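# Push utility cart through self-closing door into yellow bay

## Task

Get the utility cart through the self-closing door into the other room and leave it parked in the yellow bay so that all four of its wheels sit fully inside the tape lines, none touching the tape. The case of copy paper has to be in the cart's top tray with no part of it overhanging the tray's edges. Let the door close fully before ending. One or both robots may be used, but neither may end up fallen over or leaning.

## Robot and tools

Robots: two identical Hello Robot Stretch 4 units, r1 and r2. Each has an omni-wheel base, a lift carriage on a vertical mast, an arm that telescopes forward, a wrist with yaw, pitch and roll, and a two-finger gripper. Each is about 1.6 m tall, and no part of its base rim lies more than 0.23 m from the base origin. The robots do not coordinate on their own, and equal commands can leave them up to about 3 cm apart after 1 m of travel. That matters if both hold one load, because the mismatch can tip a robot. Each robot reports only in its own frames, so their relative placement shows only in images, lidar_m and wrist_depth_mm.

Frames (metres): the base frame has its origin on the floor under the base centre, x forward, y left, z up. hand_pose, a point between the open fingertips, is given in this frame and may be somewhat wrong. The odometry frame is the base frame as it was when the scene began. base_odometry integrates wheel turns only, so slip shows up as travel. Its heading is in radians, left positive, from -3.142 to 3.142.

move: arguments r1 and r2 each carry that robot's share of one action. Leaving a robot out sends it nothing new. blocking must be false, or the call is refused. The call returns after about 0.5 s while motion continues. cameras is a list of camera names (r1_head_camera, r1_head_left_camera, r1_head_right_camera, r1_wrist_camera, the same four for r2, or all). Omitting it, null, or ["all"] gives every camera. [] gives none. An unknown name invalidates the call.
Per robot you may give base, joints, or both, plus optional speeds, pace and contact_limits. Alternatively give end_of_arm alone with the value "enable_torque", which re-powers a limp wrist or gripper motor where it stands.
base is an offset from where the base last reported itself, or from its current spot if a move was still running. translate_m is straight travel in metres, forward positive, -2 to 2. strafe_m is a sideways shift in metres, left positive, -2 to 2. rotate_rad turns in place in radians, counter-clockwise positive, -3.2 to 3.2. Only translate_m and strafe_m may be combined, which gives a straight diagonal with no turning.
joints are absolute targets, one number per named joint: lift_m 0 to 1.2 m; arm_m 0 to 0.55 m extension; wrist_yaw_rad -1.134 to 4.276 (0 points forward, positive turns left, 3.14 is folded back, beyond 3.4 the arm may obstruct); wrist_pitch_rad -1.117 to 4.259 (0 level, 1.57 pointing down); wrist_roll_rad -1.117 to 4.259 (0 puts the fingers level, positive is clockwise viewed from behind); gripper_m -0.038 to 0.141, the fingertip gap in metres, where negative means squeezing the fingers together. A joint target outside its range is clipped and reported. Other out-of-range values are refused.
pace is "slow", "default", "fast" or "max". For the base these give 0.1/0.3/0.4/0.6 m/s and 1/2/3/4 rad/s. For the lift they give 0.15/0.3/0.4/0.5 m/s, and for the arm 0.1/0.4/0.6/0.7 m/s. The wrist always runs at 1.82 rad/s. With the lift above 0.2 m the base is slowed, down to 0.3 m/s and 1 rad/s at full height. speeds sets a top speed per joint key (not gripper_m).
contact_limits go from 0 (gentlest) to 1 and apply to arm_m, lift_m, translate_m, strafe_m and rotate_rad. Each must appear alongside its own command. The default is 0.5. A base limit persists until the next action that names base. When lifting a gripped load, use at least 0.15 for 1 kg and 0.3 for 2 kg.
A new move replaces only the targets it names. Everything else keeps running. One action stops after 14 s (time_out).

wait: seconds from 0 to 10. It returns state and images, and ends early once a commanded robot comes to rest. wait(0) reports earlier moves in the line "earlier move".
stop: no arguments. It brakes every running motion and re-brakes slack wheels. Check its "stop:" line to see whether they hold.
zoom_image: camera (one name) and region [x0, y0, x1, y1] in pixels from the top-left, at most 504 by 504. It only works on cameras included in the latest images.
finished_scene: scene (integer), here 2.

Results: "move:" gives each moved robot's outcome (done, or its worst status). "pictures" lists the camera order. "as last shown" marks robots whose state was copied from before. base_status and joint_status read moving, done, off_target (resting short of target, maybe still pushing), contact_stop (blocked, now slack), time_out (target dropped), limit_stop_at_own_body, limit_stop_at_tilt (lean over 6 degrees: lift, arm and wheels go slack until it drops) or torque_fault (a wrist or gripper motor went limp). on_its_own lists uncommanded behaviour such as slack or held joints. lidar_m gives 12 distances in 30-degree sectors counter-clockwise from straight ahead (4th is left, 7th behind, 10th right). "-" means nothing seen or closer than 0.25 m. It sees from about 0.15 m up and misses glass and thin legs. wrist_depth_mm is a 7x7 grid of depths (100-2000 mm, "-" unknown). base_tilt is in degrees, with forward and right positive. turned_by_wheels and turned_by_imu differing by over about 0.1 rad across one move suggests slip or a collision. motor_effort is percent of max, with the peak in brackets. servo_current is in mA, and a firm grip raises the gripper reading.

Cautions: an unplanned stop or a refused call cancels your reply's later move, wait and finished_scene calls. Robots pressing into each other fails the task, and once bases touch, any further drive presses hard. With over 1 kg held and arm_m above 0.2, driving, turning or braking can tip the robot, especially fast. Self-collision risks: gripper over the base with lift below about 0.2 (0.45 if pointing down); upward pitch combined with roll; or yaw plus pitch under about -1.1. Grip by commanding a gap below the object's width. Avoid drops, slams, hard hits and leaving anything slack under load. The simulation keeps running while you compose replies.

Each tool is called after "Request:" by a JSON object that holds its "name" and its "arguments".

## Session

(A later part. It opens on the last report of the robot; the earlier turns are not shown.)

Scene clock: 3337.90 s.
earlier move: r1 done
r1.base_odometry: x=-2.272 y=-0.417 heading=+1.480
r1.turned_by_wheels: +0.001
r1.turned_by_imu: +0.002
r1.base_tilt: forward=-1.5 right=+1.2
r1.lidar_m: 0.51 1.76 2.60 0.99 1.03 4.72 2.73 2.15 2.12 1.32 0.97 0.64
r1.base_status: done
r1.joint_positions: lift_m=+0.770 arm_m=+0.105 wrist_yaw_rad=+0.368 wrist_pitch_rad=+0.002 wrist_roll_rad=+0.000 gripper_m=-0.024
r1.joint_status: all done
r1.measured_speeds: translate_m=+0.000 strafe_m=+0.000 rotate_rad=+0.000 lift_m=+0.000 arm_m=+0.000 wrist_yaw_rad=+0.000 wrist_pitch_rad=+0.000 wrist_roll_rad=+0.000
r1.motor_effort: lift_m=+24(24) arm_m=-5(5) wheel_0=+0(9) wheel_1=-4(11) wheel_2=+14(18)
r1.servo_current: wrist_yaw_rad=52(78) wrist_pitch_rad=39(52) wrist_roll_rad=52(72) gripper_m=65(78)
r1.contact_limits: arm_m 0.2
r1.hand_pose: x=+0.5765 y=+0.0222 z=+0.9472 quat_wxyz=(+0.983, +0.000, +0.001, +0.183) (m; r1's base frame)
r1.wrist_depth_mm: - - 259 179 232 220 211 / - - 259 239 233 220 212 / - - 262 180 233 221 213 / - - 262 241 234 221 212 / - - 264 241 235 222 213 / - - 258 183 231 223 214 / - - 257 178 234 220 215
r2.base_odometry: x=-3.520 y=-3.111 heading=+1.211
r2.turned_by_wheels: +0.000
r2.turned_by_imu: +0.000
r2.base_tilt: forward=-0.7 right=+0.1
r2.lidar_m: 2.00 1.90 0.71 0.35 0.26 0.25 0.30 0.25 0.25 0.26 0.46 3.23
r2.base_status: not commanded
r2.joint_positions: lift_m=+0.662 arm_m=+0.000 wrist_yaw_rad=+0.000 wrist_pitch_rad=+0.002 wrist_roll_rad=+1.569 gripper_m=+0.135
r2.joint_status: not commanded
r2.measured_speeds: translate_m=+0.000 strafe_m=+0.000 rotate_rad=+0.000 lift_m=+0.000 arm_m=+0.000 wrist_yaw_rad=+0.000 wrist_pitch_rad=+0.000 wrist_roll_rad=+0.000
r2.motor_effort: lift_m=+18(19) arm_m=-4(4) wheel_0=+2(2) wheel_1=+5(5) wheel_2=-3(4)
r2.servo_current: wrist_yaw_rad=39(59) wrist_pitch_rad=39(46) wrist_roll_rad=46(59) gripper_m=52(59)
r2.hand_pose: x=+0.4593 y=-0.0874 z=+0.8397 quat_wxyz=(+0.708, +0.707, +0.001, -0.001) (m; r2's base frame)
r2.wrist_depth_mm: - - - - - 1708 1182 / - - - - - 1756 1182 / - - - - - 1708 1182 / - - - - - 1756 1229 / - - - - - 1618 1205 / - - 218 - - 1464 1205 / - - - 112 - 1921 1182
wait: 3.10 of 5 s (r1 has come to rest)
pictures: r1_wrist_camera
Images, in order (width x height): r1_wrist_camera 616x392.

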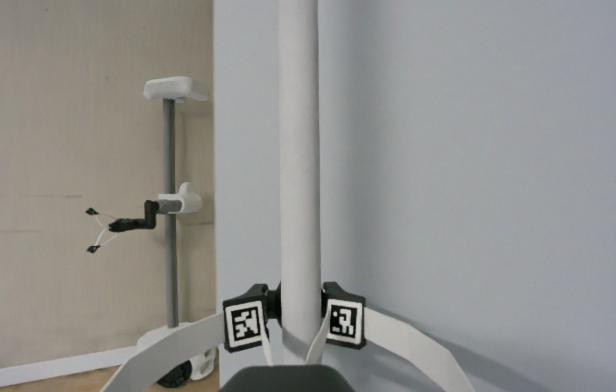

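Request:
{"name": "move", "arguments": {"blocking": false, "cameras": ["r1_head_camera", "r1_wrist_camera"]}}

Scene clock: 3358.27 s.
r1.base_odometry: x=-2.272 y=-0.417 heading=+1.480
r1.turned_by_wheels: +0.000
r1.turned_by_imu: +0.000
r1.base_tilt: forward=-1.6 right=+1.3
r1.lidar_m: 0.51 1.74 2.59 0.98 1.06 4.71 2.69 2.14 2.11 1.32 0.99 0.60
r1.base_status: done
r1.joint_positions: lift_m=+0.770 arm_m=+0.105 wrist_yaw_rad=+0.368 wrist_pitch_rad=+0.002 wrist_roll_rad=+0.000 gripper_m=-0.024
r1.joint_status: all done
r1.measured_speeds: translate_m=+0.000 strafe_m=+0.000 rotate_rad=+0.000 lift_m=+0.000 arm_m=+0.000 wrist_yaw_rad=+0.000 wrist_pitch_rad=+0.000 wrist_roll_rad=+0.000
r1.motor_effort: lift_m=+24(24) arm_m=-5(5) wheel_0=+1(9) wheel_1=-4(11) wheel_2=+14(18)
r1.servo_current: wrist_yaw_rad=59(78) wrist_pitch_rad=39(52) wrist_roll_rad=59(72) gripper_m=72(78)
r1.contact_limits: arm_m 0.2
r1.hand_pose: x=+0.5765 y=+0.0222 z=+0.9472 quat_wxyz=(+0.983, +0.000, +0.001, +0.183) (m; r1's base frame)
r1.wrist_depth_mm: - - 259 179 231 220 211 / - - 260 240 232 220 212 / - - 262 181 233 221 213 / - - 262 241 234 222 212 / - - 262 241 235 222 213 / - - 259 182 230 223 214 / - - 257 178 234 220 215
r2.base_odometry: x=-3.520 y=-3.111 heading=+1.211
r2.turned_by_wheels: +0.000
r2.turned_by_imu: +0.000
r2.base_tilt: forward=-0.7 right=+0.1
r2.lidar_m: 2.01 1.88 0.73 0.34 0.27 0.25 0.31 0.25 0.25 0.26 0.43 3.21
r2.base_status: not commanded
r2.joint_positions: lift_m=+0.662 arm_m=+0.000 wrist_yaw_rad=+0.000 wrist_pitch_rad=+0.002 wrist_roll_rad=+1.569 gripper_m=+0.135
r2.joint_status: not commanded
r2.measured_speeds: translate_m=+0.000 strafe_m=+0.000 rotate_rad=+0.000 lift_m=+0.000 arm_m=+0.000 wrist_yaw_rad=+0.000 wrist_pitch_rad=+0.000 wrist_roll_rad=+0.000
r2.motor_effort: lift_m=+18(19) arm_m=-4(4) wheel_0=+2(2) wheel_1=+5(5) wheel_2=-3(4)
r2.servo_current: wrist_yaw_rad=46(59) wrist_pitch_rad=39(46) wrist_roll_rad=39(59) gripper_m=46(59)
r2.hand_pose: x=+0.4593 y=-0.0874 z=+0.8397 quat_wxyz=(+0.708, +0.707, +0.001, -0.001) (m; r2's base frame)
r2.wrist_depth_mm: - - - - - 1708 1160 / - - - - - 1661 1205 / - - - - - 1808 1229 / - - - - - 1708 1205 / - - - - - 1661 1205 / - - 217 - - 1397 1205 / - - - 112 - 1863 1205
pictures: r1_head_camera, r1_wrist_camera
Images, in order (width x height): r1_head_camera 420x560, r1_wrist_camera 616x392.

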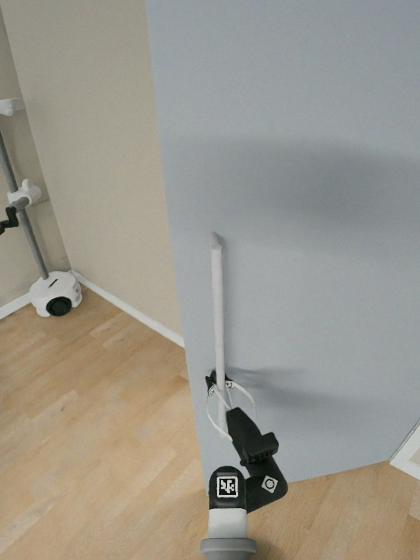

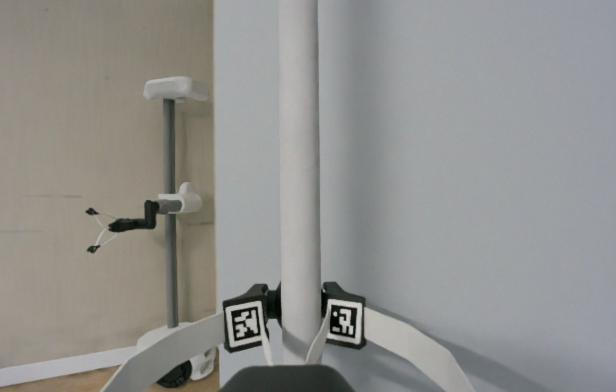

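Request:
{"name": "move", "arguments": {"r1": {"base": {"translate_m": -0.1884, "strafe_m": -0.1478}, "joints": {"wrist_yaw_rad": 0.63}, "pace": "slow", "speeds": {"wrist_yaw_rad": 0.1}}, "blocking": false, "cameras": []}}

Request:
{"name": "wait", "arguments": {"seconds": 5, "cameras": ["r1_head_camera", "r1_wrist_camera"]}}

Scene clock: 3362.73 s.
move: r1 moving
r1.base_odometry: x=-2.264 y=-0.428 heading=+1.481
r1.turned_by_wheels: +0.001
r1.turned_by_imu: +0.001
r1.base_tilt: forward=-1.5 right=+1.3
r1.lidar_m: 0.50 1.75 2.62 1.01 1.05 4.73 2.67 2.13 2.09 1.34 1.00 0.62
r1.base_status: translate_m moving; strafe_m moving
r1.joint_positions: lift_m=+0.770 arm_m=+0.105 wrist_yaw_rad=+0.408 wrist_pitch_rad=+0.002 wrist_roll_rad=+0.000 gripper_m=-0.024
r1.joint_status: wrist_yaw_rad moving
r1.measured_speeds: translate_m=-0.041 strafe_m=-0.033 rotate_rad=+0.001 lift_m=+0.000 arm_m=+0.000 wrist_yaw_rad=+0.100 wrist_pitch_rad=+0.000 wrist_roll_rad=+0.000
r1.motor_effort: lift_m=+24(24) arm_m=-5(5) wheel_0=+5(6) wheel_1=-10(10) wheel_2=+16(18)
r1.servo_current: wrist_yaw_rad=26(78) wrist_pitch_rad=46(52) wrist_roll_rad=59(59) gripper_m=65(72)
r1.contact_limits: arm_m 0.2
r1.hand_pose: x=+0.5754 y=+0.0342 z=+0.9472 quat_wxyz=(+0.979, +0.000, +0.001, +0.203) (m; r1's base frame)
r1.wrist_depth_mm: - - - 180 231 218 210 / - - - 239 232 219 211 / - - - 180 233 220 211 / - - - 241 233 219 212 / - - - 242 235 220 212 / - - 264 181 230 221 213 / - - 259 180 236 216 213
r2.base_odometry: x=-3.520 y=-3.111 heading=+1.211
r2.turned_by_wheels: +0.000
r2.turned_by_imu: +0.000
r2.base_tilt: forward=-0.7 right=+0.1
r2.lidar_m: 2.04 1.90 0.72 0.34 0.26 0.26 0.30 0.25 0.25 0.27 0.46 3.26
r2.base_status: not commanded
r2.joint_positions: lift_m=+0.662 arm_m=+0.000 wrist_yaw_rad=+0.000 wrist_pitch_rad=+0.002 wrist_roll_rad=+1.569 gripper_m=+0.135
r2.joint_status: not commanded
r2.measured_speeds: translate_m=+0.000 strafe_m=+0.000 rotate_rad=+0.000 lift_m=+0.000 arm_m=+0.000 wrist_yaw_rad=+0.000 wrist_pitch_rad=+0.000 wrist_roll_rad=+0.000
r2.motor_effort: lift_m=+18(19) arm_m=-4(4) wheel_0=+2(2) wheel_1=+5(5) wheel_2=-3(4)
r2.servo_current: wrist_yaw_rad=46(52) wrist_pitch_rad=39(39) wrist_roll_rad=33(52) gripper_m=52(59)
r2.hand_pose: x=+0.4593 y=-0.0874 z=+0.8397 quat_wxyz=(+0.708, +0.707, +0.001, -0.001) (m; r2's base frame)
r2.wrist_depth_mm: - - - - - 1708 1182 / - - - - - 1708 1205 / - - - - - 1708 1205 / - - - - - 1756 1205 / - - - - - 1618 1205 / - - 217 - - 1430 1205 / - - - 112 - 1921 1182
pictures: none
No camera images: "cameras" was empty.

Scene clock: 3365.83 s.
earlier move: r1 done
r1.base_odometry: x=-2.142 y=-0.617 heading=+1.482
r1.turned_by_wheels: +0.001
r1.turned_by_imu: +0.003
r1.base_tilt: forward=-1.6 right=+1.2
r1.lidar_m: 0.49 0.56 2.83 1.12 1.23 4.68 2.43 1.91 1.89 1.39 1.10 0.71
r1.base_status: done
r1.joint_positions: lift_m=+0.770 arm_m=+0.105 wrist_yaw_rad=+0.637 wrist_pitch_rad=+0.002 wrist_roll_rad=+0.000 gripper_m=-0.024
r1.joint_status: all done
r1.measured_speeds: translate_m=+0.000 strafe_m=+0.000 rotate_rad=+0.000 lift_m=+0.000 arm_m=+0.000 wrist_yaw_rad=+0.000 wrist_pitch_rad=+0.000 wrist_roll_rad=+0.000
r1.motor_effort: lift_m=+24(24) arm_m=-5(5) wheel_0=+14(16) wheel_1=-2(11) wheel_2=+14(19)
r1.servo_current: wrist_yaw_rad=65(78) wrist_pitch_rad=39(52) wrist_roll_rad=46(72) gripper_m=65(78)
r1.contact_limits: arm_m 0.2
r1.hand_pose: x=+0.5598 y=+0.1013 z=+0.9472 quat_wxyz=(+0.950, +0.000, +0.001, +0.313) (m; r1's base frame)
r1.wrist_depth_mm: - - 262 178 230 216 208 / - - 262 238 230 218 208 / - - 263 179 231 219 211 / - - 264 240 232 217 210 / - - 265 241 233 220 211 / - - 262 180 229 220 211 / - - 259 179 229 216 211
r2.base_odometry: x=-3.520 y=-3.111 heading=+1.211
r2.turned_by_wheels: +0.000
r2.turned_by_imu: +0.000
r2.base_tilt: forward=-0.7 right=+0.1
r2.lidar_m: 2.03 2.10 0.76 0.35 0.27 0.27 0.30 0.26 0.25 0.26 0.44 5.47
r2.base_status: not commanded
r2.joint_positions: lift_m=+0.662 arm_m=+0.000 wrist_yaw_rad=+0.000 wrist_pitch_rad=+0.002 wrist_roll_rad=+1.569 gripper_m=+0.135
r2.joint_status: not commanded
r2.measured_speeds: translate_m=+0.000 strafe_m=+0.000 rotate_rad=+0.000 lift_m=+0.000 arm_m=+0.000 wrist_yaw_rad=+0.000 wrist_pitch_rad=+0.000 wrist_roll_rad=+0.000
r2.motor_effort: lift_m=+18(19) arm_m=-4(4) wheel_0=+2(2) wheel_1=+5(5) wheel_2=-3(4)
r2.servo_current: wrist_yaw_rad=52(59) wrist_pitch_rad=39(46) wrist_roll_rad=39(65) gripper_m=52(59)
r2.hand_pose: x=+0.4593 y=-0.0874 z=+0.8397 quat_wxyz=(+0.708, +0.707, +0.001, -0.001) (m; r2's base frame)
r2.wrist_depth_mm: - - - - - 1708 1205 / - - - - - 1708 1182 / - - - - - 1808 1205 / - - - - - 1756 1205 / - - - - - 1661 1229 / - - 218 - - 1499 1182 / - - - 112 - 1921 1182
wait: 3.10 of 5 s (r1 has come to rest)
pictures: r1_head_camera, r1_wrist_camera
Images, in order (width x height): r1_head_camera 420x560, r1_wrist_camera 616x392.

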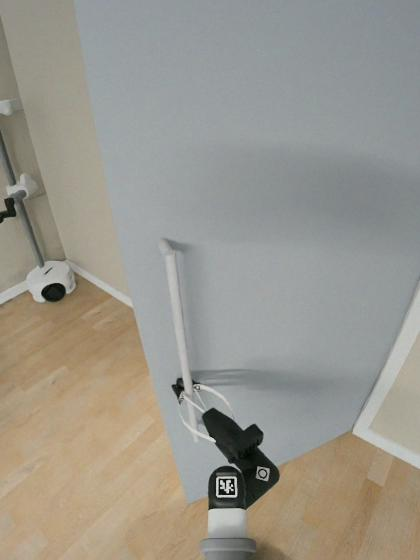

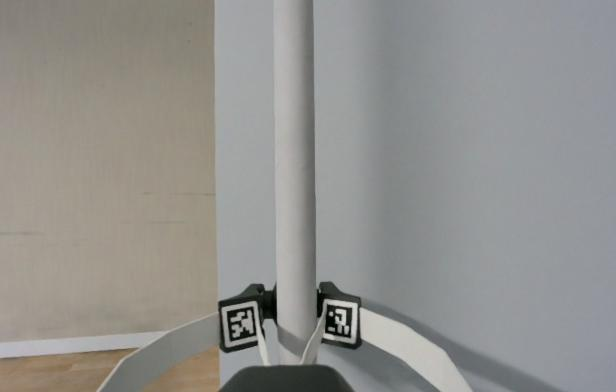

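Request:
{"name": "move", "arguments": {"r1": {"base": {"translate_m": -0.1439, "strafe_m": -0.1916}, "joints": {"wrist_yaw_rad": 0.892}, "pace": "slow", "speeds": {"wrist_yaw_rad": 0.1}}, "blocking": false, "cameras": []}}

Request:
{"name": "wait", "arguments": {"seconds": 5, "cameras": ["r1_head_camera", "r1_wrist_camera"]}}

Scene clock: 3370.10 s.
move: r1 moving
r1.base_odometry: x=-2.132 y=-0.626 heading=+1.483
r1.turned_by_wheels: +0.001
r1.turned_by_imu: +0.001
r1.base_tilt: forward=-1.5 right=+1.3
r1.lidar_m: 0.50 0.55 2.84 1.14 1.24 4.65 2.39 1.90 1.86 1.41 1.09 0.70
r1.base_status: translate_m moving; strafe_m moving
r1.joint_positions: lift_m=+0.770 arm_m=+0.105 wrist_yaw_rad=+0.677 wrist_pitch_rad=+0.002 wrist_roll_rad=+0.000 gripper_m=-0.024
r1.joint_status: wrist_yaw_rad moving
r1.measured_speeds: translate_m=-0.029 strafe_m=-0.039 rotate_rad=+0.001 lift_m=+0.000 arm_m=+0.000 wrist_yaw_rad=+0.098 wrist_pitch_rad=+0.000 wrist_roll_rad=+0.000
r1.motor_effort: lift_m=+24(24) arm_m=-5(5) wheel_0=+10(13) wheel_1=-10(10) wheel_2=+14(17)
r1.servo_current: wrist_yaw_rad=46(65) wrist_pitch_rad=33(39) wrist_roll_rad=46(72) gripper_m=65(72)
r1.contact_limits: arm_m 0.2
r1.hand_pose: x=+0.5556 y=+0.1125 z=+0.9472 quat_wxyz=(+0.943, +0.000, +0.001, +0.332) (m; r1's base frame)
r1.wrist_depth_mm: - - - 179 230 216 207 / - - - 239 231 217 207 / - - - 184 231 217 208 / - - - 241 233 216 208 / - - - 183 233 218 208 / - - 265 183 229 219 210 / - - 259 180 233 216 209
r2.base_odometry: x=-3.520 y=-3.111 heading=+1.211
r2.turned_by_wheels: +0.000
r2.turned_by_imu: +0.000
r2.base_tilt: forward=-0.6 right=+0.1
r2.lidar_m: 2.03 2.11 0.74 0.35 0.26 0.27 0.31 0.25 0.25 0.28 0.42 3.23
r2.base_status: not commanded
r2.joint_positions: lift_m=+0.662 arm_m=+0.000 wrist_yaw_rad=+0.000 wrist_pitch_rad=+0.002 wrist_roll_rad=+1.569 gripper_m=+0.135
r2.joint_status: not commanded
r2.measured_speeds: translate_m=+0.000 strafe_m=+0.000 rotate_rad=+0.000 lift_m=+0.000 arm_m=+0.000 wrist_yaw_rad=+0.000 wrist_pitch_rad=+0.000 wrist_roll_rad=+0.000
r2.motor_effort: lift_m=+18(18) arm_m=-4(4) wheel_0=+2(2) wheel_1=+5(5) wheel_2=-3(4)
r2.servo_current: wrist_yaw_rad=46(52) wrist_pitch_rad=39(46) wrist_roll_rad=39(59) gripper_m=52(52)
r2.hand_pose: x=+0.4593 y=-0.0874 z=+0.8397 quat_wxyz=(+0.708, +0.707, +0.001, -0.001) (m; r2's base frame)
r2.wrist_depth_mm: - - - - - 1708 1182 / - - - - - 1756 1182 / - - - - - 1808 1182 / - - - - - 1756 1205 / - - - - - 1618 1160 / - - 218 - - 1430 1205 / - - - 112 - 1921 1182
pictures: none
No camera images: "cameras" was empty.

Scene clock: 3373.27 s.
earlier move: r1 done
r1.base_odometry: x=-1.964 y=-0.777 heading=+1.485
r1.turned_by_wheels: +0.002
r1.turned_by_imu: +0.005
r1.base_tilt: forward=-1.6 right=+1.3
r1.lidar_m: 0.56 0.48 3.08 1.35 1.44 4.33 2.09 1.67 1.66 1.41 1.08 0.85
r1.base_status: done
r1.joint_positions: lift_m=+0.770 arm_m=+0.105 wrist_yaw_rad=+0.904 wrist_pitch_rad=+0.002 wrist_roll_rad=+0.000 gripper_m=-0.024
r1.joint_status: all done
r1.measured_speeds: translate_m=+0.000 strafe_m=+0.000 rotate_rad=+0.000 lift_m=+0.000 arm_m=+0.000 wrist_yaw_rad=+0.000 wrist_pitch_rad=+0.000 wrist_roll_rad=+0.000
r1.motor_effort: lift_m=+24(24) arm_m=-5(5) wheel_0=+20(21) wheel_1=+2(10) wheel_2=+14(18)
r1.servo_current: wrist_yaw_rad=72(98) wrist_pitch_rad=39(52) wrist_roll_rad=59(72) gripper_m=65(78)
r1.contact_limits: arm_m 0.2
r1.hand_pose: x=+0.5231 y=+0.1725 z=+0.9472 quat_wxyz=(+0.900, +0.000, +0.001, +0.437) (m; r1's base frame)
r1.wrist_depth_mm: - - 262 178 228 213 - / - - 262 236 229 214 205 / - - 263 237 229 215 205 / - - 264 238 229 215 206 / - - 265 238 229 215 206 / - - 205 181 228 216 207 / - - 257 180 227 214 -
r2.base_odometry: x=-3.520 y=-3.111 heading=+1.211
r2.turned_by_wheels: +0.000
r2.turned_by_imu: +0.000
r2.base_tilt: forward=-0.6 right=+0.0
r2.lidar_m: 2.02 2.31 0.71 0.35 0.27 0.26 0.31 0.25 0.25 0.28 0.44 3.22
r2.base_status: not commanded
r2.joint_positions: lift_m=+0.662 arm_m=+0.000 wrist_yaw_rad=+0.000 wrist_pitch_rad=+0.002 wrist_roll_rad=+1.569 gripper_m=+0.135
r2.joint_status: not commanded
r2.measured_speeds: translate_m=+0.000 strafe_m=+0.000 rotate_rad=+0.000 lift_m=+0.000 arm_m=+0.000 wrist_yaw_rad=+0.000 wrist_pitch_rad=+0.000 wrist_roll_rad=+0.000
r2.motor_effort: lift_m=+18(19) arm_m=-4(4) wheel_0=+2(2) wheel_1=+5(6) wheel_2=-3(4)
r2.servo_current: wrist_yaw_rad=46(65) wrist_pitch_rad=39(46) wrist_roll_rad=46(59) gripper_m=46(59)
r2.hand_pose: x=+0.4593 y=-0.0874 z=+0.8397 quat_wxyz=(+0.708, +0.707, +0.001, -0.001) (m; r2's base frame)
r2.wrist_depth_mm: - - - - - 1618 1160 / - - - - - 1756 1160 / - - - - - 1708 1205 / - - - - - 1756 1229 / - - - - - 1576 1205 / - - 217 - - 1430 1205 / - - - 112 - 1863 1160
wait: 3.17 of 5 s (r1 has come to rest)
pictures: r1_head_camera, r1_wrist_camera
Images, in order (width x height): r1_head_camera 420x560, r1_wrist_camera 616x392.

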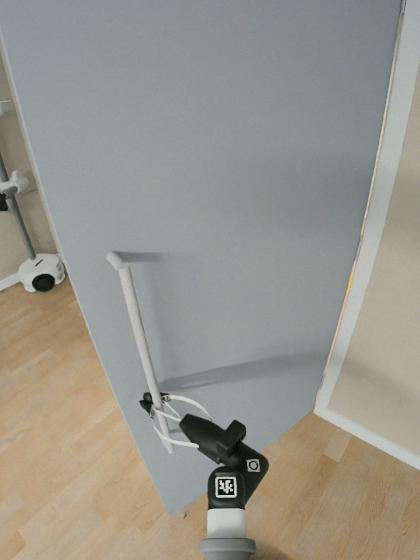

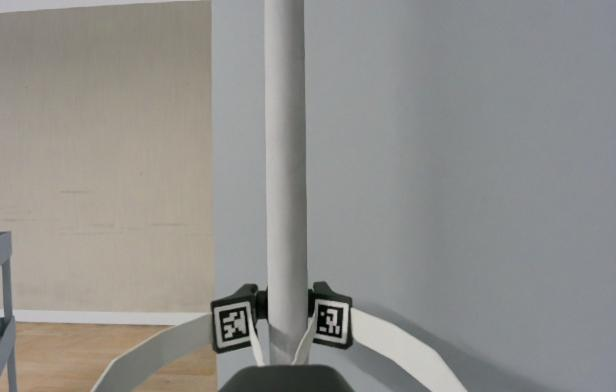

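Request:
{"name": "move", "arguments": {"r1": {"base": {"translate_m": -0.0894, "strafe_m": -0.2221}, "joints": {"wrist_yaw_rad": 1.155}, "pace": "slow", "speeds": {"wrist_yaw_rad": 0.1}}, "blocking": false, "cameras": []}}

Request:
{"name": "wait", "arguments": {"seconds": 5, "cameras": ["r1_head_camera", "r1_head_left_camera", "r1_wrist_camera"]}}

Scene clock: 3378.97 s.
move: r1 moving
r1.base_odometry: x=-1.952 y=-0.783 heading=+1.487
r1.turned_by_wheels: +0.002
r1.turned_by_imu: +0.002
r1.base_tilt: forward=-1.6 right=+1.2
r1.lidar_m: 0.57 0.48 3.08 1.33 4.73 4.32 2.09 1.66 1.62 1.36 1.09 0.87
r1.base_status: translate_m moving; strafe_m moving
r1.joint_positions: lift_m=+0.770 arm_m=+0.105 wrist_yaw_rad=+0.943 wrist_pitch_rad=+0.002 wrist_roll_rad=+0.000 gripper_m=-0.024
r1.joint_status: wrist_yaw_rad moving
r1.measured_speeds: translate_m=-0.018 strafe_m=-0.046 rotate_rad=+0.003 lift_m=+0.000 arm_m=+0.000 wrist_yaw_rad=+0.097 wrist_pitch_rad=+0.000 wrist_roll_rad=+0.000
r1.motor_effort: lift_m=+24(24) arm_m=-5(5) wheel_0=+17(21) wheel_1=-5(6) wheel_2=+14(16)
r1.servo_current: wrist_yaw_rad=39(78) wrist_pitch_rad=39(52) wrist_roll_rad=65(65) gripper_m=72(72)
r1.contact_limits: arm_m 0.2
r1.hand_pose: x=+0.5162 y=+0.1820 z=+0.9472 quat_wxyz=(+0.891, +0.000, +0.001, +0.454) (m; r1's base frame)
r1.wrist_depth_mm: - - 264 236 228 213 - / - - 265 237 227 213 204 / - - 264 238 229 214 204 / - - 266 238 229 214 - / - - - 240 230 215 205 / - - 262 180 226 215 206 / - - 259 179 226 211 -
r2.base_odometry: x=-3.520 y=-3.111 heading=+1.211
r2.turned_by_wheels: +0.000
r2.turned_by_imu: +0.000
r2.base_tilt: forward=-0.7 right=+0.1
r2.lidar_m: 2.03 2.32 0.75 0.32 0.25 0.26 0.29 0.25 0.25 0.26 0.46 3.23
r2.base_status: not commanded
r2.joint_positions: lift_m=+0.662 arm_m=+0.000 wrist_yaw_rad=+0.000 wrist_pitch_rad=+0.002 wrist_roll_rad=+1.569 gripper_m=+0.135
r2.joint_status: not commanded
r2.measured_speeds: translate_m=+0.000 strafe_m=+0.000 rotate_rad=+0.000 lift_m=+0.000 arm_m=+0.000 wrist_yaw_rad=+0.000 wrist_pitch_rad=+0.000 wrist_roll_rad=+0.000
r2.motor_effort: lift_m=+18(19) arm_m=-4(4) wheel_0=+2(2) wheel_1=+5(6) wheel_2=-3(4)
r2.servo_current: wrist_yaw_rad=59(59) wrist_pitch_rad=46(46) wrist_roll_rad=59(59) gripper_m=59(59)
r2.hand_pose: x=+0.4593 y=-0.0874 z=+0.8397 quat_wxyz=(+0.708, +0.707, +0.001, -0.001) (m; r2's base frame)
r2.wrist_depth_mm: - - - - - 1756 1160 / - - - - - 1708 1160 / - - - - - 1756 1182 / - - - - - 1863 1229 / - - - - - 1661 1205 / - - 217 - - 1430 1182 / - - - 112 - 1863 1160
pictures: none
No camera images: "cameras" was empty.

Scene clock: 3382.13 s.
earlier move: r1 done
r1.base_odometry: x=-1.750 y=-0.885 heading=+1.487
r1.turned_by_wheels: +0.001
r1.turned_by_imu: +0.005
r1.base_tilt: forward=-1.6 right=+1.2
r1.lidar_m: 0.59 0.45 2.84 1.56 4.76 3.59 1.76 1.44 1.41 1.30 1.01 1.02
r1.base_status: done
r1.joint_positions: lift_m=+0.770 arm_m=+0.105 wrist_yaw_rad=+1.169 wrist_pitch_rad=+0.002 wrist_roll_rad=+0.000 gripper_m=-0.024
r1.joint_status: all done
r1.measured_speeds: translate_m=+0.000 strafe_m=+0.000 rotate_rad=+0.000 lift_m=+0.000 arm_m=+0.000 wrist_yaw_rad=+0.000 wrist_pitch_rad=+0.000 wrist_roll_rad=+0.000
r1.motor_effort: lift_m=+24(24) arm_m=+4(5) wheel_0=+21(27) wheel_1=+4(7) wheel_2=+10(17)
r1.servo_current: wrist_yaw_rad=98(104) wrist_pitch_rad=46(52) wrist_roll_rad=39(72) gripper_m=65(72)
r1.contact_limits: arm_m 0.2
r1.hand_pose: x=+0.4691 y=+0.2312 z=+0.9472 quat_wxyz=(+0.834, -0.001, +0.001, +0.552) (m; r1's base frame)
r1.wrist_depth_mm: - - 260 236 223 208 200 / - - 262 236 224 209 200 / - - 259 238 224 210 200 / - - 260 239 225 209 201 / - - 265 238 224 209 202 / - 1808 183 184 224 212 202 / - 153 260 180 156 210 -
r2.base_odometry: x=-3.520 y=-3.111 heading=+1.211
r2.turned_by_wheels: +0.000
r2.turned_by_imu: +0.000
r2.base_tilt: forward=-0.7 right=+0.0
r2.lidar_m: 2.01 2.50 0.71 0.34 0.27 0.27 0.31 0.25 0.25 0.26 0.44 3.26
r2.base_status: not commanded
r2.joint_positions: lift_m=+0.662 arm_m=+0.000 wrist_yaw_rad=+0.000 wrist_pitch_rad=+0.002 wrist_roll_rad=+1.569 gripper_m=+0.135
r2.joint_status: not commanded
r2.measured_speeds: translate_m=+0.000 strafe_m=+0.000 rotate_rad=+0.000 lift_m=+0.000 arm_m=+0.000 wrist_yaw_rad=+0.000 wrist_pitch_rad=+0.000 wrist_roll_rad=+0.000
r2.motor_effort: lift_m=+18(19) arm_m=-4(4) wheel_0=+2(2) wheel_1=+5(6) wheel_2=-3(4)
r2.servo_current: wrist_yaw_rad=39(65) wrist_pitch_rad=39(46) wrist_roll_rad=59(59) gripper_m=52(59)
r2.hand_pose: x=+0.4593 y=-0.0874 z=+0.8397 quat_wxyz=(+0.708, +0.707, +0.001, -0.001) (m; r2's base frame)
r2.wrist_depth_mm: - - - - - 1708 1182 / - - - - - 1708 1138 / - - - - - 1756 1182 / - - - - - 1756 1182 / - - - - - 1618 1205 / - - 218 - - 1430 1205 / - - - 112 - 1921 1205
wait: 3.17 of 5 s (r1 has come to rest)
pictures: r1_head_camera, r1_head_left_camera, r1_wrist_camera
Images, in order (width x height): r1_head_camera 420x560, r1_head_left_camera 420x672, r1_wrist_camera 616x392.

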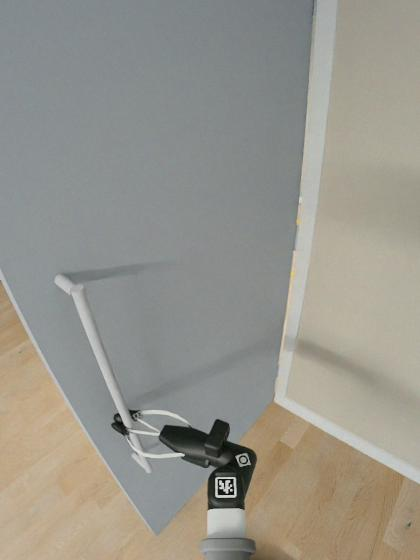

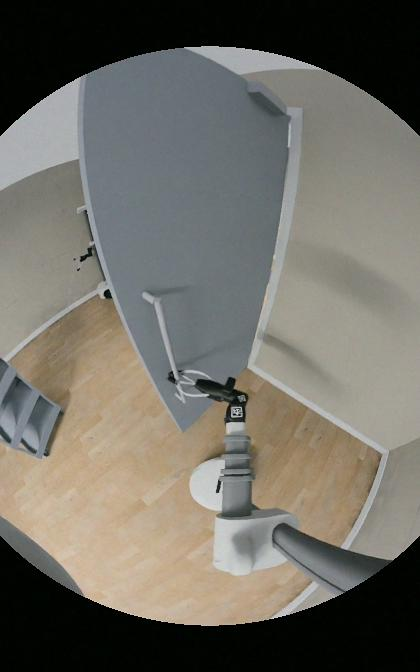

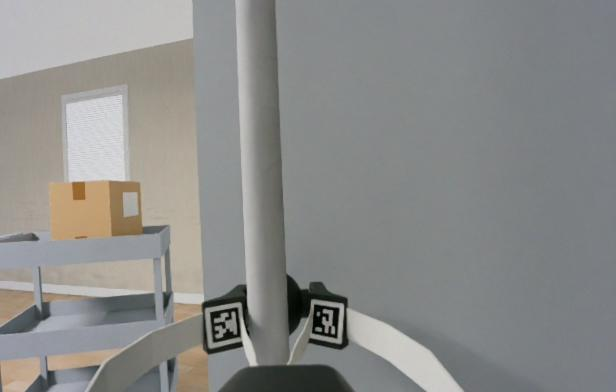

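Request:
{"name": "move", "arguments": {"r1": {"base": {"translate_m": -0.0165, "strafe_m": -0.0783}, "joints": {"wrist_yaw_rad": 1.25}, "pace": "slow", "speeds": {"wrist_yaw_rad": 0.1}}, "blocking": false, "cameras": []}}

Request:
{"name": "wait", "arguments": {"seconds": 3, "cameras": ["r1_head_camera", "r1_wrist_camera", "r2_head_camera", "r2_head_right_camera", "r2_head_left_camera"]}}

Scene clock: 3411.43 s.
move: r1 moving
r1.base_odometry: x=-1.738 y=-0.889 heading=+1.490
r1.turned_by_wheels: +0.003
r1.turned_by_imu: +0.003
r1.base_tilt: forward=-1.6 right=+1.3
r1.lidar_m: 0.59 0.44 2.85 1.55 4.78 3.56 1.80 1.41 1.41 1.28 1.03 1.00
r1.base_status: translate_m moving; strafe_m moving
r1.joint_positions: lift_m=+0.770 arm_m=+0.105 wrist_yaw_rad=+1.208 wrist_pitch_rad=+0.002 wrist_roll_rad=+0.000 gripper_m=-0.024
r1.joint_status: wrist_yaw_rad moving
r1.measured_speeds: translate_m=-0.011 strafe_m=-0.051 rotate_rad=+0.000 lift_m=+0.000 arm_m=+0.000 wrist_yaw_rad=+0.094 wrist_pitch_rad=+0.000 wrist_roll_rad=+0.000
r1.motor_effort: lift_m=+24(24) arm_m=+4(4) wheel_0=+21(23) wheel_1=-3(4) wheel_2=+13(13)
r1.servo_current: wrist_yaw_rad=59(98) wrist_pitch_rad=46(46) wrist_roll_rad=52(65) gripper_m=72(72)
r1.contact_limits: arm_m 0.2
r1.hand_pose: x=+0.4600 y=+0.2386 z=+0.9472 quat_wxyz=(+0.823, -0.001, +0.001, +0.568) (m; r1's base frame)
r1.wrist_depth_mm: - - 262 235 223 208 197 / - - 263 236 224 208 198 / - - 263 237 224 209 199 / - - 265 237 226 208 201 / - - 265 239 227 209 200 / - - 184 183 223 212 201 / - 155 178 183 226 210 -
r2.base_odometry: x=-3.520 y=-3.111 heading=+1.211
r2.turned_by_wheels: +0.000
r2.turned_by_imu: +0.000
r2.base_tilt: forward=-0.7 right=+0.1
r2.lidar_m: 2.03 2.51 0.74 0.36 0.27 0.27 0.30 0.25 0.25 0.28 0.44 3.25
r2.base_status: not commanded
r2.joint_positions: lift_m=+0.662 arm_m=+0.000 wrist_yaw_rad=+0.000 wrist_pitch_rad=+0.002 wrist_roll_rad=+1.569 gripper_m=+0.135
r2.joint_status: not commanded
r2.measured_speeds: translate_m=+0.000 strafe_m=+0.000 rotate_rad=+0.000 lift_m=+0.000 arm_m=+0.000 wrist_yaw_rad=+0.000 wrist_pitch_rad=+0.000 wrist_roll_rad=+0.000
r2.motor_effort: lift_m=+18(18) arm_m=-4(4) wheel_0=+2(2) wheel_1=+5(5) wheel_2=-3(4)
r2.servo_current: wrist_yaw_rad=52(52) wrist_pitch_rad=39(46) wrist_roll_rad=39(52) gripper_m=52(59)
r2.hand_pose: x=+0.4593 y=-0.0874 z=+0.8397 quat_wxyz=(+0.708, +0.707, +0.001, -0.001) (m; r2's base frame)
r2.wrist_depth_mm: - - - - - 1708 1160 / - - - - - 1708 1182 / - - - - - 1808 1205 / - - - - - 1756 1182 / - - - - - 1576 1205 / - - 217 - - 1430 1205 / - - - 112 - 1921 1205
pictures: none
No camera images: "cameras" was empty.

Scene clock: 3412.97 s.
earlier move: r1 done
r1.base_odometry: x=-1.674 y=-0.908 heading=+1.490
r1.turned_by_wheels: +0.000
r1.turned_by_imu: +0.001
r1.base_tilt: forward=-1.6 right=+1.2
r1.lidar_m: 0.63 0.42 3.35 1.63 4.82 3.40 1.72 1.36 1.33 1.23 1.00 0.97
r1.base_status: done
r1.joint_positions: lift_m=+0.770 arm_m=+0.105 wrist_yaw_rad=+1.265 wrist_pitch_rad=+0.002 wrist_roll_rad=+0.000 gripper_m=-0.024
r1.joint_status: all done
r1.measured_speeds: translate_m=+0.000 strafe_m=+0.000 rotate_rad=+0.000 lift_m=+0.000 arm_m=+0.000 wrist_yaw_rad=+0.000 wrist_pitch_rad=+0.000 wrist_roll_rad=+0.000
r1.motor_effort: lift_m=+24(24) arm_m=+3(4) wheel_0=+23(24) wheel_1=+5(7) wheel_2=+10(13)
r1.servo_current: wrist_yaw_rad=98(98) wrist_pitch_rad=39(52) wrist_roll_rad=59(65) gripper_m=72(72)
r1.contact_limits: arm_m 0.2
r1.hand_pose: x=+0.4461 y=+0.2486 z=+0.9472 quat_wxyz=(+0.807, -0.001, +0.001, +0.591) (m; r1's base frame)
r1.wrist_depth_mm: - - 260 235 221 207 196 / - - 263 236 223 207 197 / - - 259 236 222 208 198 / - - 260 238 224 206 198 / - - 263 239 224 208 200 / - - 181 184 223 210 200 / - 154 178 236 155 208 200
r2.base_odometry: x=-3.520 y=-3.111 heading=+1.211
r2.turned_by_wheels: +0.000
r2.turned_by_imu: +0.000
r2.base_tilt: forward=-0.7 right=+0.0
r2.lidar_m: 2.03 2.52 0.74 0.34 0.28 0.27 0.31 0.25 0.25 0.25 0.46 3.25
r2.base_status: not commanded
r2.joint_positions: lift_m=+0.662 arm_m=+0.000 wrist_yaw_rad=+0.000 wrist_pitch_rad=+0.002 wrist_roll_rad=+1.569 gripper_m=+0.135
r2.joint_status: not commanded
r2.measured_speeds: translate_m=+0.000 strafe_m=+0.000 rotate_rad=+0.000 lift_m=+0.000 arm_m=+0.000 wrist_yaw_rad=+0.000 wrist_pitch_rad=+0.000 wrist_roll_rad=+0.000
r2.motor_effort: lift_m=+18(19) arm_m=-4(5) wheel_0=+2(2) wheel_1=+5(5) wheel_2=-3(4)
r2.servo_current: wrist_yaw_rad=26(65) wrist_pitch_rad=39(46) wrist_roll_rad=39(59) gripper_m=52(59)
r2.hand_pose: x=+0.4593 y=-0.0874 z=+0.8397 quat_wxyz=(+0.708, +0.707, +0.001, -0.001) (m; r2's base frame)
r2.wrist_depth_mm: - - - - - 1708 1160 / - - - - - 1708 1182 / - - - - - 1756 1182 / - - - - - 1756 1182 / - - - - - 1618 1205 / - - 217 - - 1464 1182 / - - - 112 - 1921 1182
wait: 1.53 of 3 s (r1 has come to rest)
pictures: r1_head_camera, r1_wrist_camera, r2_head_camera, r2_head_left_camera, r2_head_right_camera
Images, in order (width x height): r1_head_camera 420x560, r1_wrist_camera 616x392, r2_head_camera 420x560, r2_head_left_camera 420x672, r2_head_right_camera 420x672.

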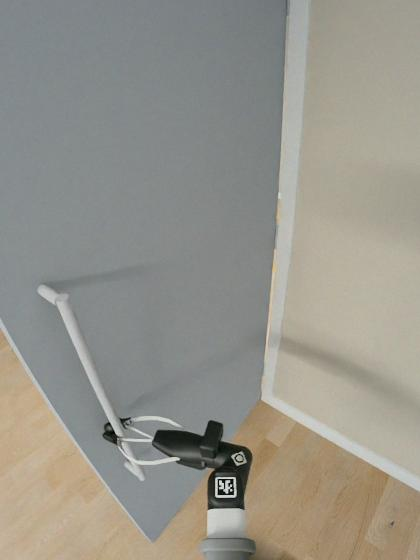

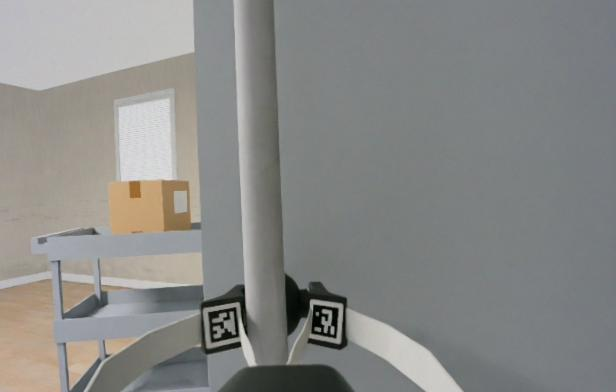

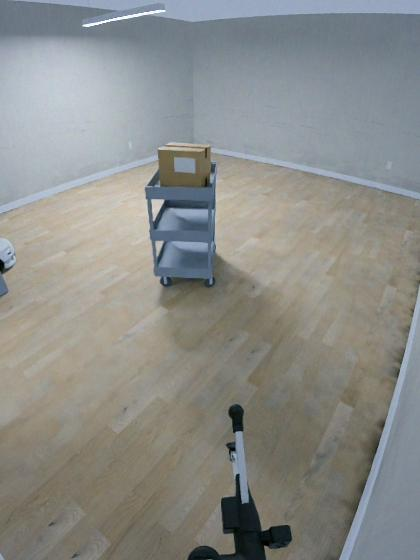

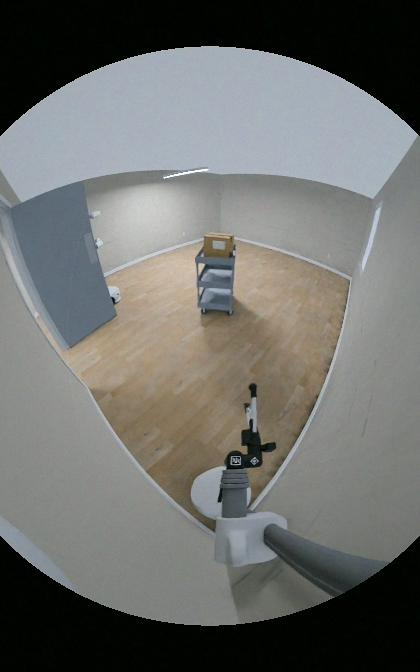

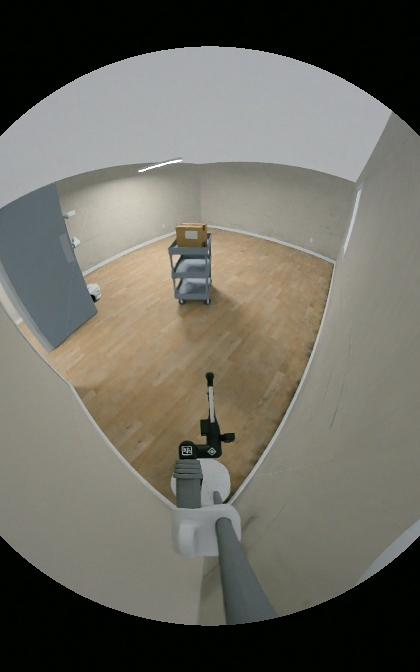

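Request:
{"name": "move", "arguments": {"r2": {"base": {"translate_m": 0.88, "strafe_m": 0.25}, "joints": {"wrist_roll_rad": 0.0, "wrist_pitch_rad": 0.0}}, "blocking": false, "cameras": []}}

Request:
{"name": "wait", "arguments": {"seconds": 6, "cameras": ["r2_head_camera", "r2_head_left_camera", "r2_wrist_camera"]}}

Scene clock: 3449.17 s.
move: r2 moving
r1.base_odometry: x=-1.674 y=-0.908 heading=+1.490
r1.turned_by_wheels: +0.000
r1.turned_by_imu: +0.000
r1.base_tilt: forward=-1.6 right=+1.2
r1.lidar_m: 0.60 0.41 3.37 1.63 4.83 3.41 1.70 1.32 1.34 1.24 1.00 0.99
r1.base_status: not commanded
r1.joint_positions: lift_m=+0.770 arm_m=+0.105 wrist_yaw_rad=+1.265 wrist_pitch_rad=+0.002 wrist_roll_rad=+0.000 gripper_m=-0.024
r1.joint_status: not commanded
r1.measured_speeds: translate_m=+0.000 strafe_m=+0.000 rotate_rad=+0.000 lift_m=+0.000 arm_m=+0.000 wrist_yaw_rad=+0.000 wrist_pitch_rad=+0.000 wrist_roll_rad=+0.000
r1.motor_effort: lift_m=+24(24) arm_m=+4(4) wheel_0=+23(23) wheel_1=+5(6) wheel_2=+10(10)
r1.servo_current: wrist_yaw_rad=98(98) wrist_pitch_rad=46(46) wrist_roll_rad=33(52) gripper_m=59(72)
r1.contact_limits: arm_m 0.2
r1.hand_pose: x=+0.4461 y=+0.2486 z=+0.9472 quat_wxyz=(+0.807, -0.001, +0.001, +0.591) (m; r1's base frame)
r1.wrist_depth_mm: - - 260 235 221 208 196 / - - 262 236 222 207 197 / - - 259 236 222 208 197 / - - 262 237 224 207 199 / - - 262 238 224 207 200 / - - 181 184 222 211 200 / - 154 177 236 155 208 200
r2.base_odometry: x=-3.518 y=-3.078 heading=+1.211
r2.turned_by_wheels: +0.000
r2.turned_by_imu: +0.001
r2.base_tilt: forward=-0.7 right=+0.1
r2.lidar_m: 2.01 2.52 0.74 0.38 0.30 0.29 0.31 0.25 0.25 0.30 0.51 3.03
r2.base_status: translate_m moving; strafe_m moving
r2.joint_positions: lift_m=+0.662 arm_m=+0.000 wrist_yaw_rad=+0.000 wrist_pitch_rad=+0.002 wrist_roll_rad=+0.982 gripper_m=+0.135
r2.joint_status: wrist_pitch_rad moving; wrist_roll_rad moving
r2.measured_speeds: translate_m=+0.123 strafe_m=+0.035 rotate_rad=-0.004 lift_m=+0.000 arm_m=+0.000 wrist_yaw_rad=+0.000 wrist_pitch_rad=+0.000 wrist_roll_rad=-1.820
r2.motor_effort: lift_m=+18(18) arm_m=-4(4) wheel_0=+8(8) wheel_1=+8(11) wheel_2=-14(14)
r2.servo_current: wrist_yaw_rad=46(59) wrist_pitch_rad=20(72) wrist_roll_rad=72(104) gripper_m=46(52)
r2.hand_pose: x=+0.4593 y=-0.0874 z=+0.8397 quat_wxyz=(+0.882, +0.472, +0.001, +0.000) (m; r2's base frame)
r2.wrist_depth_mm: - - - - - - - / - - - - - - 1863 / - - - - - - 1618 / - - - - - - 1397 / - - - - - 1618 1281 / - - 217 - 1983 1229 1138 / - - - 112 1808 1397 1008
pictures: none
No camera images: "cameras" was empty.

Scene clock: 3453.17 s.
earlier move: r2 done
r1.base_odometry: x=-1.674 y=-0.908 heading=+1.490
r1.turned_by_wheels: +0.000
r1.turned_by_imu: +0.000
r1.base_tilt: forward=-1.6 right=+1.2
r1.lidar_m: 0.63 0.45 2.12 1.64 4.79 3.40 1.71 1.34 1.35 1.26 0.99 0.97
r1.base_status: not commanded
r1.joint_positions: lift_m=+0.770 arm_m=+0.105 wrist_yaw_rad=+1.265 wrist_pitch_rad=+0.002 wrist_roll_rad=+0.000 gripper_m=-0.024
r1.joint_status: not commanded
r1.measured_speeds: translate_m=+0.000 strafe_m=+0.000 rotate_rad=+0.000 lift_m=+0.000 arm_m=+0.000 wrist_yaw_rad=+0.000 wrist_pitch_rad=+0.000 wrist_roll_rad=+0.000
r1.motor_effort: lift_m=+24(24) arm_m=+4(4) wheel_0=+22(23) wheel_1=+5(6) wheel_2=+9(10)
r1.servo_current: wrist_yaw_rad=78(111) wrist_pitch_rad=39(52) wrist_roll_rad=39(78) gripper_m=65(78)
r1.contact_limits: arm_m 0.2
r1.hand_pose: x=+0.4461 y=+0.2486 z=+0.9472 quat_wxyz=(+0.807, -0.001, +0.001, +0.591) (m; r1's base frame)
r1.wrist_depth_mm: - - 260 235 220 208 196 / - - 262 236 221 206 197 / - - 259 236 222 208 198 / - - 260 238 224 207 198 / - - 263 239 224 208 199 / - - 181 184 223 211 200 / - 154 177 236 155 208 200
r2.base_odometry: x=-3.444 y=-2.200 heading=+1.211
r2.turned_by_wheels: +0.000
r2.turned_by_imu: +0.002
r2.base_tilt: forward=-0.7 right=+0.0
r2.lidar_m: 1.19 2.16 1.81 1.00 0.79 0.78 0.91 1.00 0.98 1.11 1.75 1.21
r2.base_status: done
r2.joint_positions: lift_m=+0.662 arm_m=+0.000 wrist_yaw_rad=+0.000 wrist_pitch_rad=+0.002 wrist_roll_rad=+0.002 gripper_m=+0.135
r2.joint_status: all done
r2.measured_speeds: translate_m=+0.000 strafe_m=+0.000 rotate_rad=+0.000 lift_m=+0.000 arm_m=+0.000 wrist_yaw_rad=+0.000 wrist_pitch_rad=+0.000 wrist_roll_rad=+0.000
r2.motor_effort: lift_m=+18(19) arm_m=-4(4) wheel_0=+3(9) wheel_1=+3(11) wheel_2=-4(14)
r2.servo_current: wrist_yaw_rad=46(59) wrist_pitch_rad=46(72) wrist_roll_rad=39(104) gripper_m=46(59)
r2.hand_pose: x=+0.4593 y=-0.0874 z=+0.8397 quat_wxyz=(+1.000, +0.001, +0.001, +0.000) (m; r2's base frame)
r2.wrist_depth_mm: - - - - - - - / - - - - - - - / - - - 1182 - - - / - - - 1182 1118 - - / - - - - - - - / - - 198 160 - - - / 1863 1808 1921 112 - 1863 1863
wait: 4.00 of 6 s (r2 has come to rest)
pictures: r2_head_camera, r2_head_left_camera, r2_wrist_camera
Images, in order (width x height): r2_head_camera 420x560, r2_head_left_camera 420x672, r2_wrist_camera 616x392.

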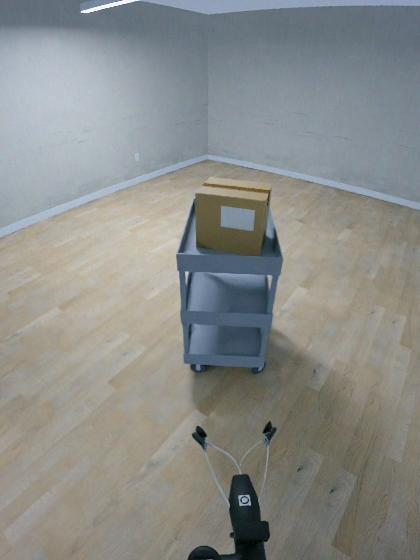

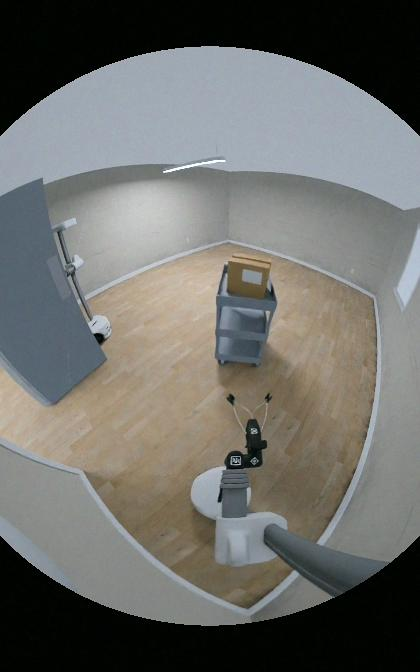

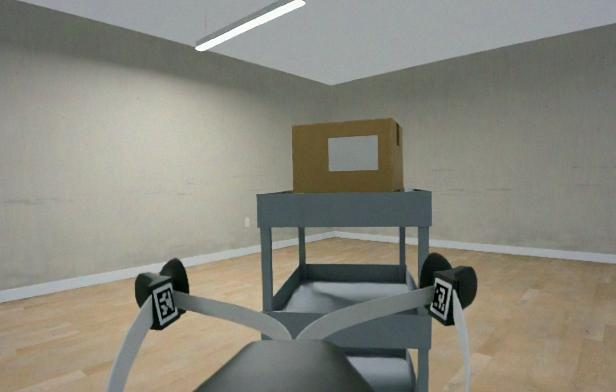

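Request:
{"name": "move", "arguments": {"r2": {"base": {"rotate_rad": 2.356}}, "blocking": false, "cameras": []}}

Request:
{"name": "wait", "arguments": {"seconds": 5, "cameras": ["r2_head_camera", "r2_wrist_camera"]}}

Scene clock: 3474.70 s.
move: r2 moving
r1.base_odometry: x=-1.674 y=-0.908 heading=+1.490
r1.turned_by_wheels: +0.000
r1.turned_by_imu: +0.000
r1.base_tilt: forward=-1.6 right=+1.3
r1.lidar_m: 0.64 0.40 2.01 1.62 4.81 3.43 1.66 1.37 1.34 1.26 1.00 0.99
r1.base_status: not commanded
r1.joint_positions: lift_m=+0.770 arm_m=+0.105 wrist_yaw_rad=+1.265 wrist_pitch_rad=+0.002 wrist_roll_rad=+0.000 gripper_m=-0.024
r1.joint_status: not commanded
r1.measured_speeds: translate_m=+0.000 strafe_m=+0.000 rotate_rad=+0.000 lift_m=+0.000 arm_m=+0.000 wrist_yaw_rad=+0.000 wrist_pitch_rad=+0.000 wrist_roll_rad=+0.000
r1.motor_effort: lift_m=+24(24) arm_m=+4(4) wheel_0=+23(23) wheel_1=+5(5) wheel_2=+9(10)
r1.servo_current: wrist_yaw_rad=85(98) wrist_pitch_rad=39(46) wrist_roll_rad=39(65) gripper_m=65(72)
r1.contact_limits: arm_m 0.2
r1.hand_pose: x=+0.4461 y=+0.2486 z=+0.9472 quat_wxyz=(+0.807, -0.001, +0.001, +0.591) (m; r1's base frame)
r1.wrist_depth_mm: - - 260 236 220 208 196 / - - 262 236 221 207 197 / - - 259 237 223 208 198 / - - 260 237 224 206 199 / - - 263 240 224 207 200 / - - 180 183 223 211 200 / - 154 178 236 155 208 200
r2.base_odometry: x=-3.444 y=-2.200 heading=+1.463
r2.turned_by_wheels: +0.252
r2.turned_by_imu: +0.245
r2.base_tilt: forward=-0.7 right=+0.1
r2.lidar_m: 1.20 1.80 1.81 0.87 0.78 0.81 1.03 0.97 1.01 1.30 2.80 1.16
r2.base_status: rotate_rad moving
r2.joint_positions: lift_m=+0.662 arm_m=+0.000 wrist_yaw_rad=+0.000 wrist_pitch_rad=+0.002 wrist_roll_rad=+0.002 gripper_m=+0.135
r2.joint_status: not commanded
r2.measured_speeds: translate_m=-0.002 strafe_m=+0.000 rotate_rad=+0.973 lift_m=+0.000 arm_m=+0.000 wrist_yaw_rad=+0.000 wrist_pitch_rad=+0.000 wrist_roll_rad=+0.000
r2.motor_effort: lift_m=+18(18) arm_m=-4(4) wheel_0=-6(11) wheel_1=-8(10) wheel_2=-11(12)
r2.servo_current: wrist_yaw_rad=46(65) wrist_pitch_rad=39(46) wrist_roll_rad=46(59) gripper_m=52(59)
r2.hand_pose: x=+0.4593 y=-0.0874 z=+0.8397 quat_wxyz=(+1.000, +0.001, +0.001, +0.000) (m; r2's base frame)
r2.wrist_depth_mm: - - - - - - - / - - - - - - - / - - - - - 1008 - / - - - - - 1008 - / - - - - - - - / - - 199 - 201 208 - / - 1808 1983 112 - - 1756
pictures: none
No camera images: "cameras" was empty.

Scene clock: 3476.67 s.
earlier move: r2 done
r1.base_odometry: x=-1.674 y=-0.908 heading=+1.490
r1.turned_by_wheels: +0.000
r1.turned_by_imu: +0.000
r1.base_tilt: forward=-1.6 right=+1.2
r1.lidar_m: 0.59 0.43 2.16 1.64 4.80 3.39 1.70 1.36 1.34 1.25 1.00 0.98
r1.base_status: not commanded
r1.joint_positions: lift_m=+0.770 arm_m=+0.105 wrist_yaw_rad=+1.265 wrist_pitch_rad=+0.002 wrist_roll_rad=+0.000 gripper_m=-0.024
r1.joint_status: not commanded
r1.measured_speeds: translate_m=+0.000 strafe_m=+0.000 rotate_rad=+0.000 lift_m=+0.000 arm_m=+0.000 wrist_yaw_rad=+0.000 wrist_pitch_rad=+0.000 wrist_roll_rad=+0.000
r1.motor_effort: lift_m=+24(24) arm_m=+4(4) wheel_0=+23(23) wheel_1=+5(6) wheel_2=+9(10)
r1.servo_current: wrist_yaw_rad=78(111) wrist_pitch_rad=39(52) wrist_roll_rad=52(72) gripper_m=72(78)
r1.contact_limits: arm_m 0.2
r1.hand_pose: x=+0.4461 y=+0.2486 z=+0.9472 quat_wxyz=(+0.807, -0.001, +0.001, +0.591) (m; r1's base frame)
r1.wrist_depth_mm: - - 260 235 221 208 196 / - - 263 236 222 207 197 / - - 258 236 223 208 198 / - - 260 238 224 206 199 / - - 262 239 224 207 199 / - - 181 184 223 211 200 / - 154 178 236 155 208 200
r2.base_odometry: x=-3.444 y=-2.200 heading=-2.717
r2.turned_by_wheels: +2.103
r2.turned_by_imu: +2.048
r2.base_tilt: forward=-0.7 right=+0.0
r2.lidar_m: 0.78 0.81 1.02 0.97 0.98 1.32 2.82 1.14 1.19 1.78 1.81 0.86
r2.base_status: done
r2.joint_positions: lift_m=+0.662 arm_m=+0.000 wrist_yaw_rad=+0.000 wrist_pitch_rad=+0.002 wrist_roll_rad=+0.002 gripper_m=+0.135
r2.joint_status: not commanded
r2.measured_speeds: translate_m=+0.000 strafe_m=+0.000 rotate_rad=+0.000 lift_m=+0.000 arm_m=+0.000 wrist_yaw_rad=+0.000 wrist_pitch_rad=+0.000 wrist_roll_rad=+0.000
r2.motor_effort: lift_m=+18(19) arm_m=-4(4) wheel_0=-4(11) wheel_1=-3(11) wheel_2=-5(13)
r2.servo_current: wrist_yaw_rad=59(65) wrist_pitch_rad=39(46) wrist_roll_rad=33(65) gripper_m=52(59)
r2.hand_pose: x=+0.4593 y=-0.0874 z=+0.8397 quat_wxyz=(+1.000, +0.001, +0.001, +0.000) (m; r2's base frame)
r2.wrist_depth_mm: - - - - - - - / - - - - - - - / - - - - - - - / - - - - - - - / - - - - - - - / - 197 182 157 - 183 - / - - - 112 - - -
wait: 1.97 of 5 s (r2 has come to rest)
pictures: r2_head_camera, r2_wrist_camera
Images, in order (width x height): r2_head_camera 420x560, r2_wrist_camera 616x392.

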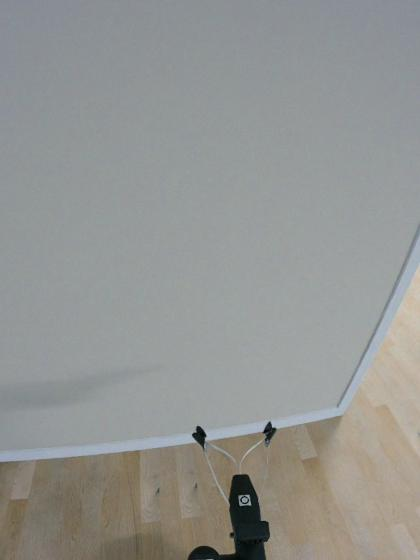

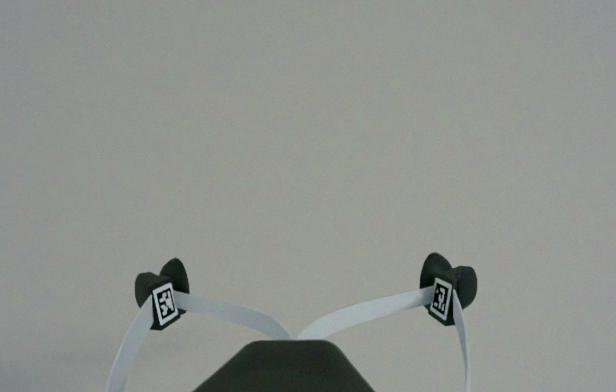

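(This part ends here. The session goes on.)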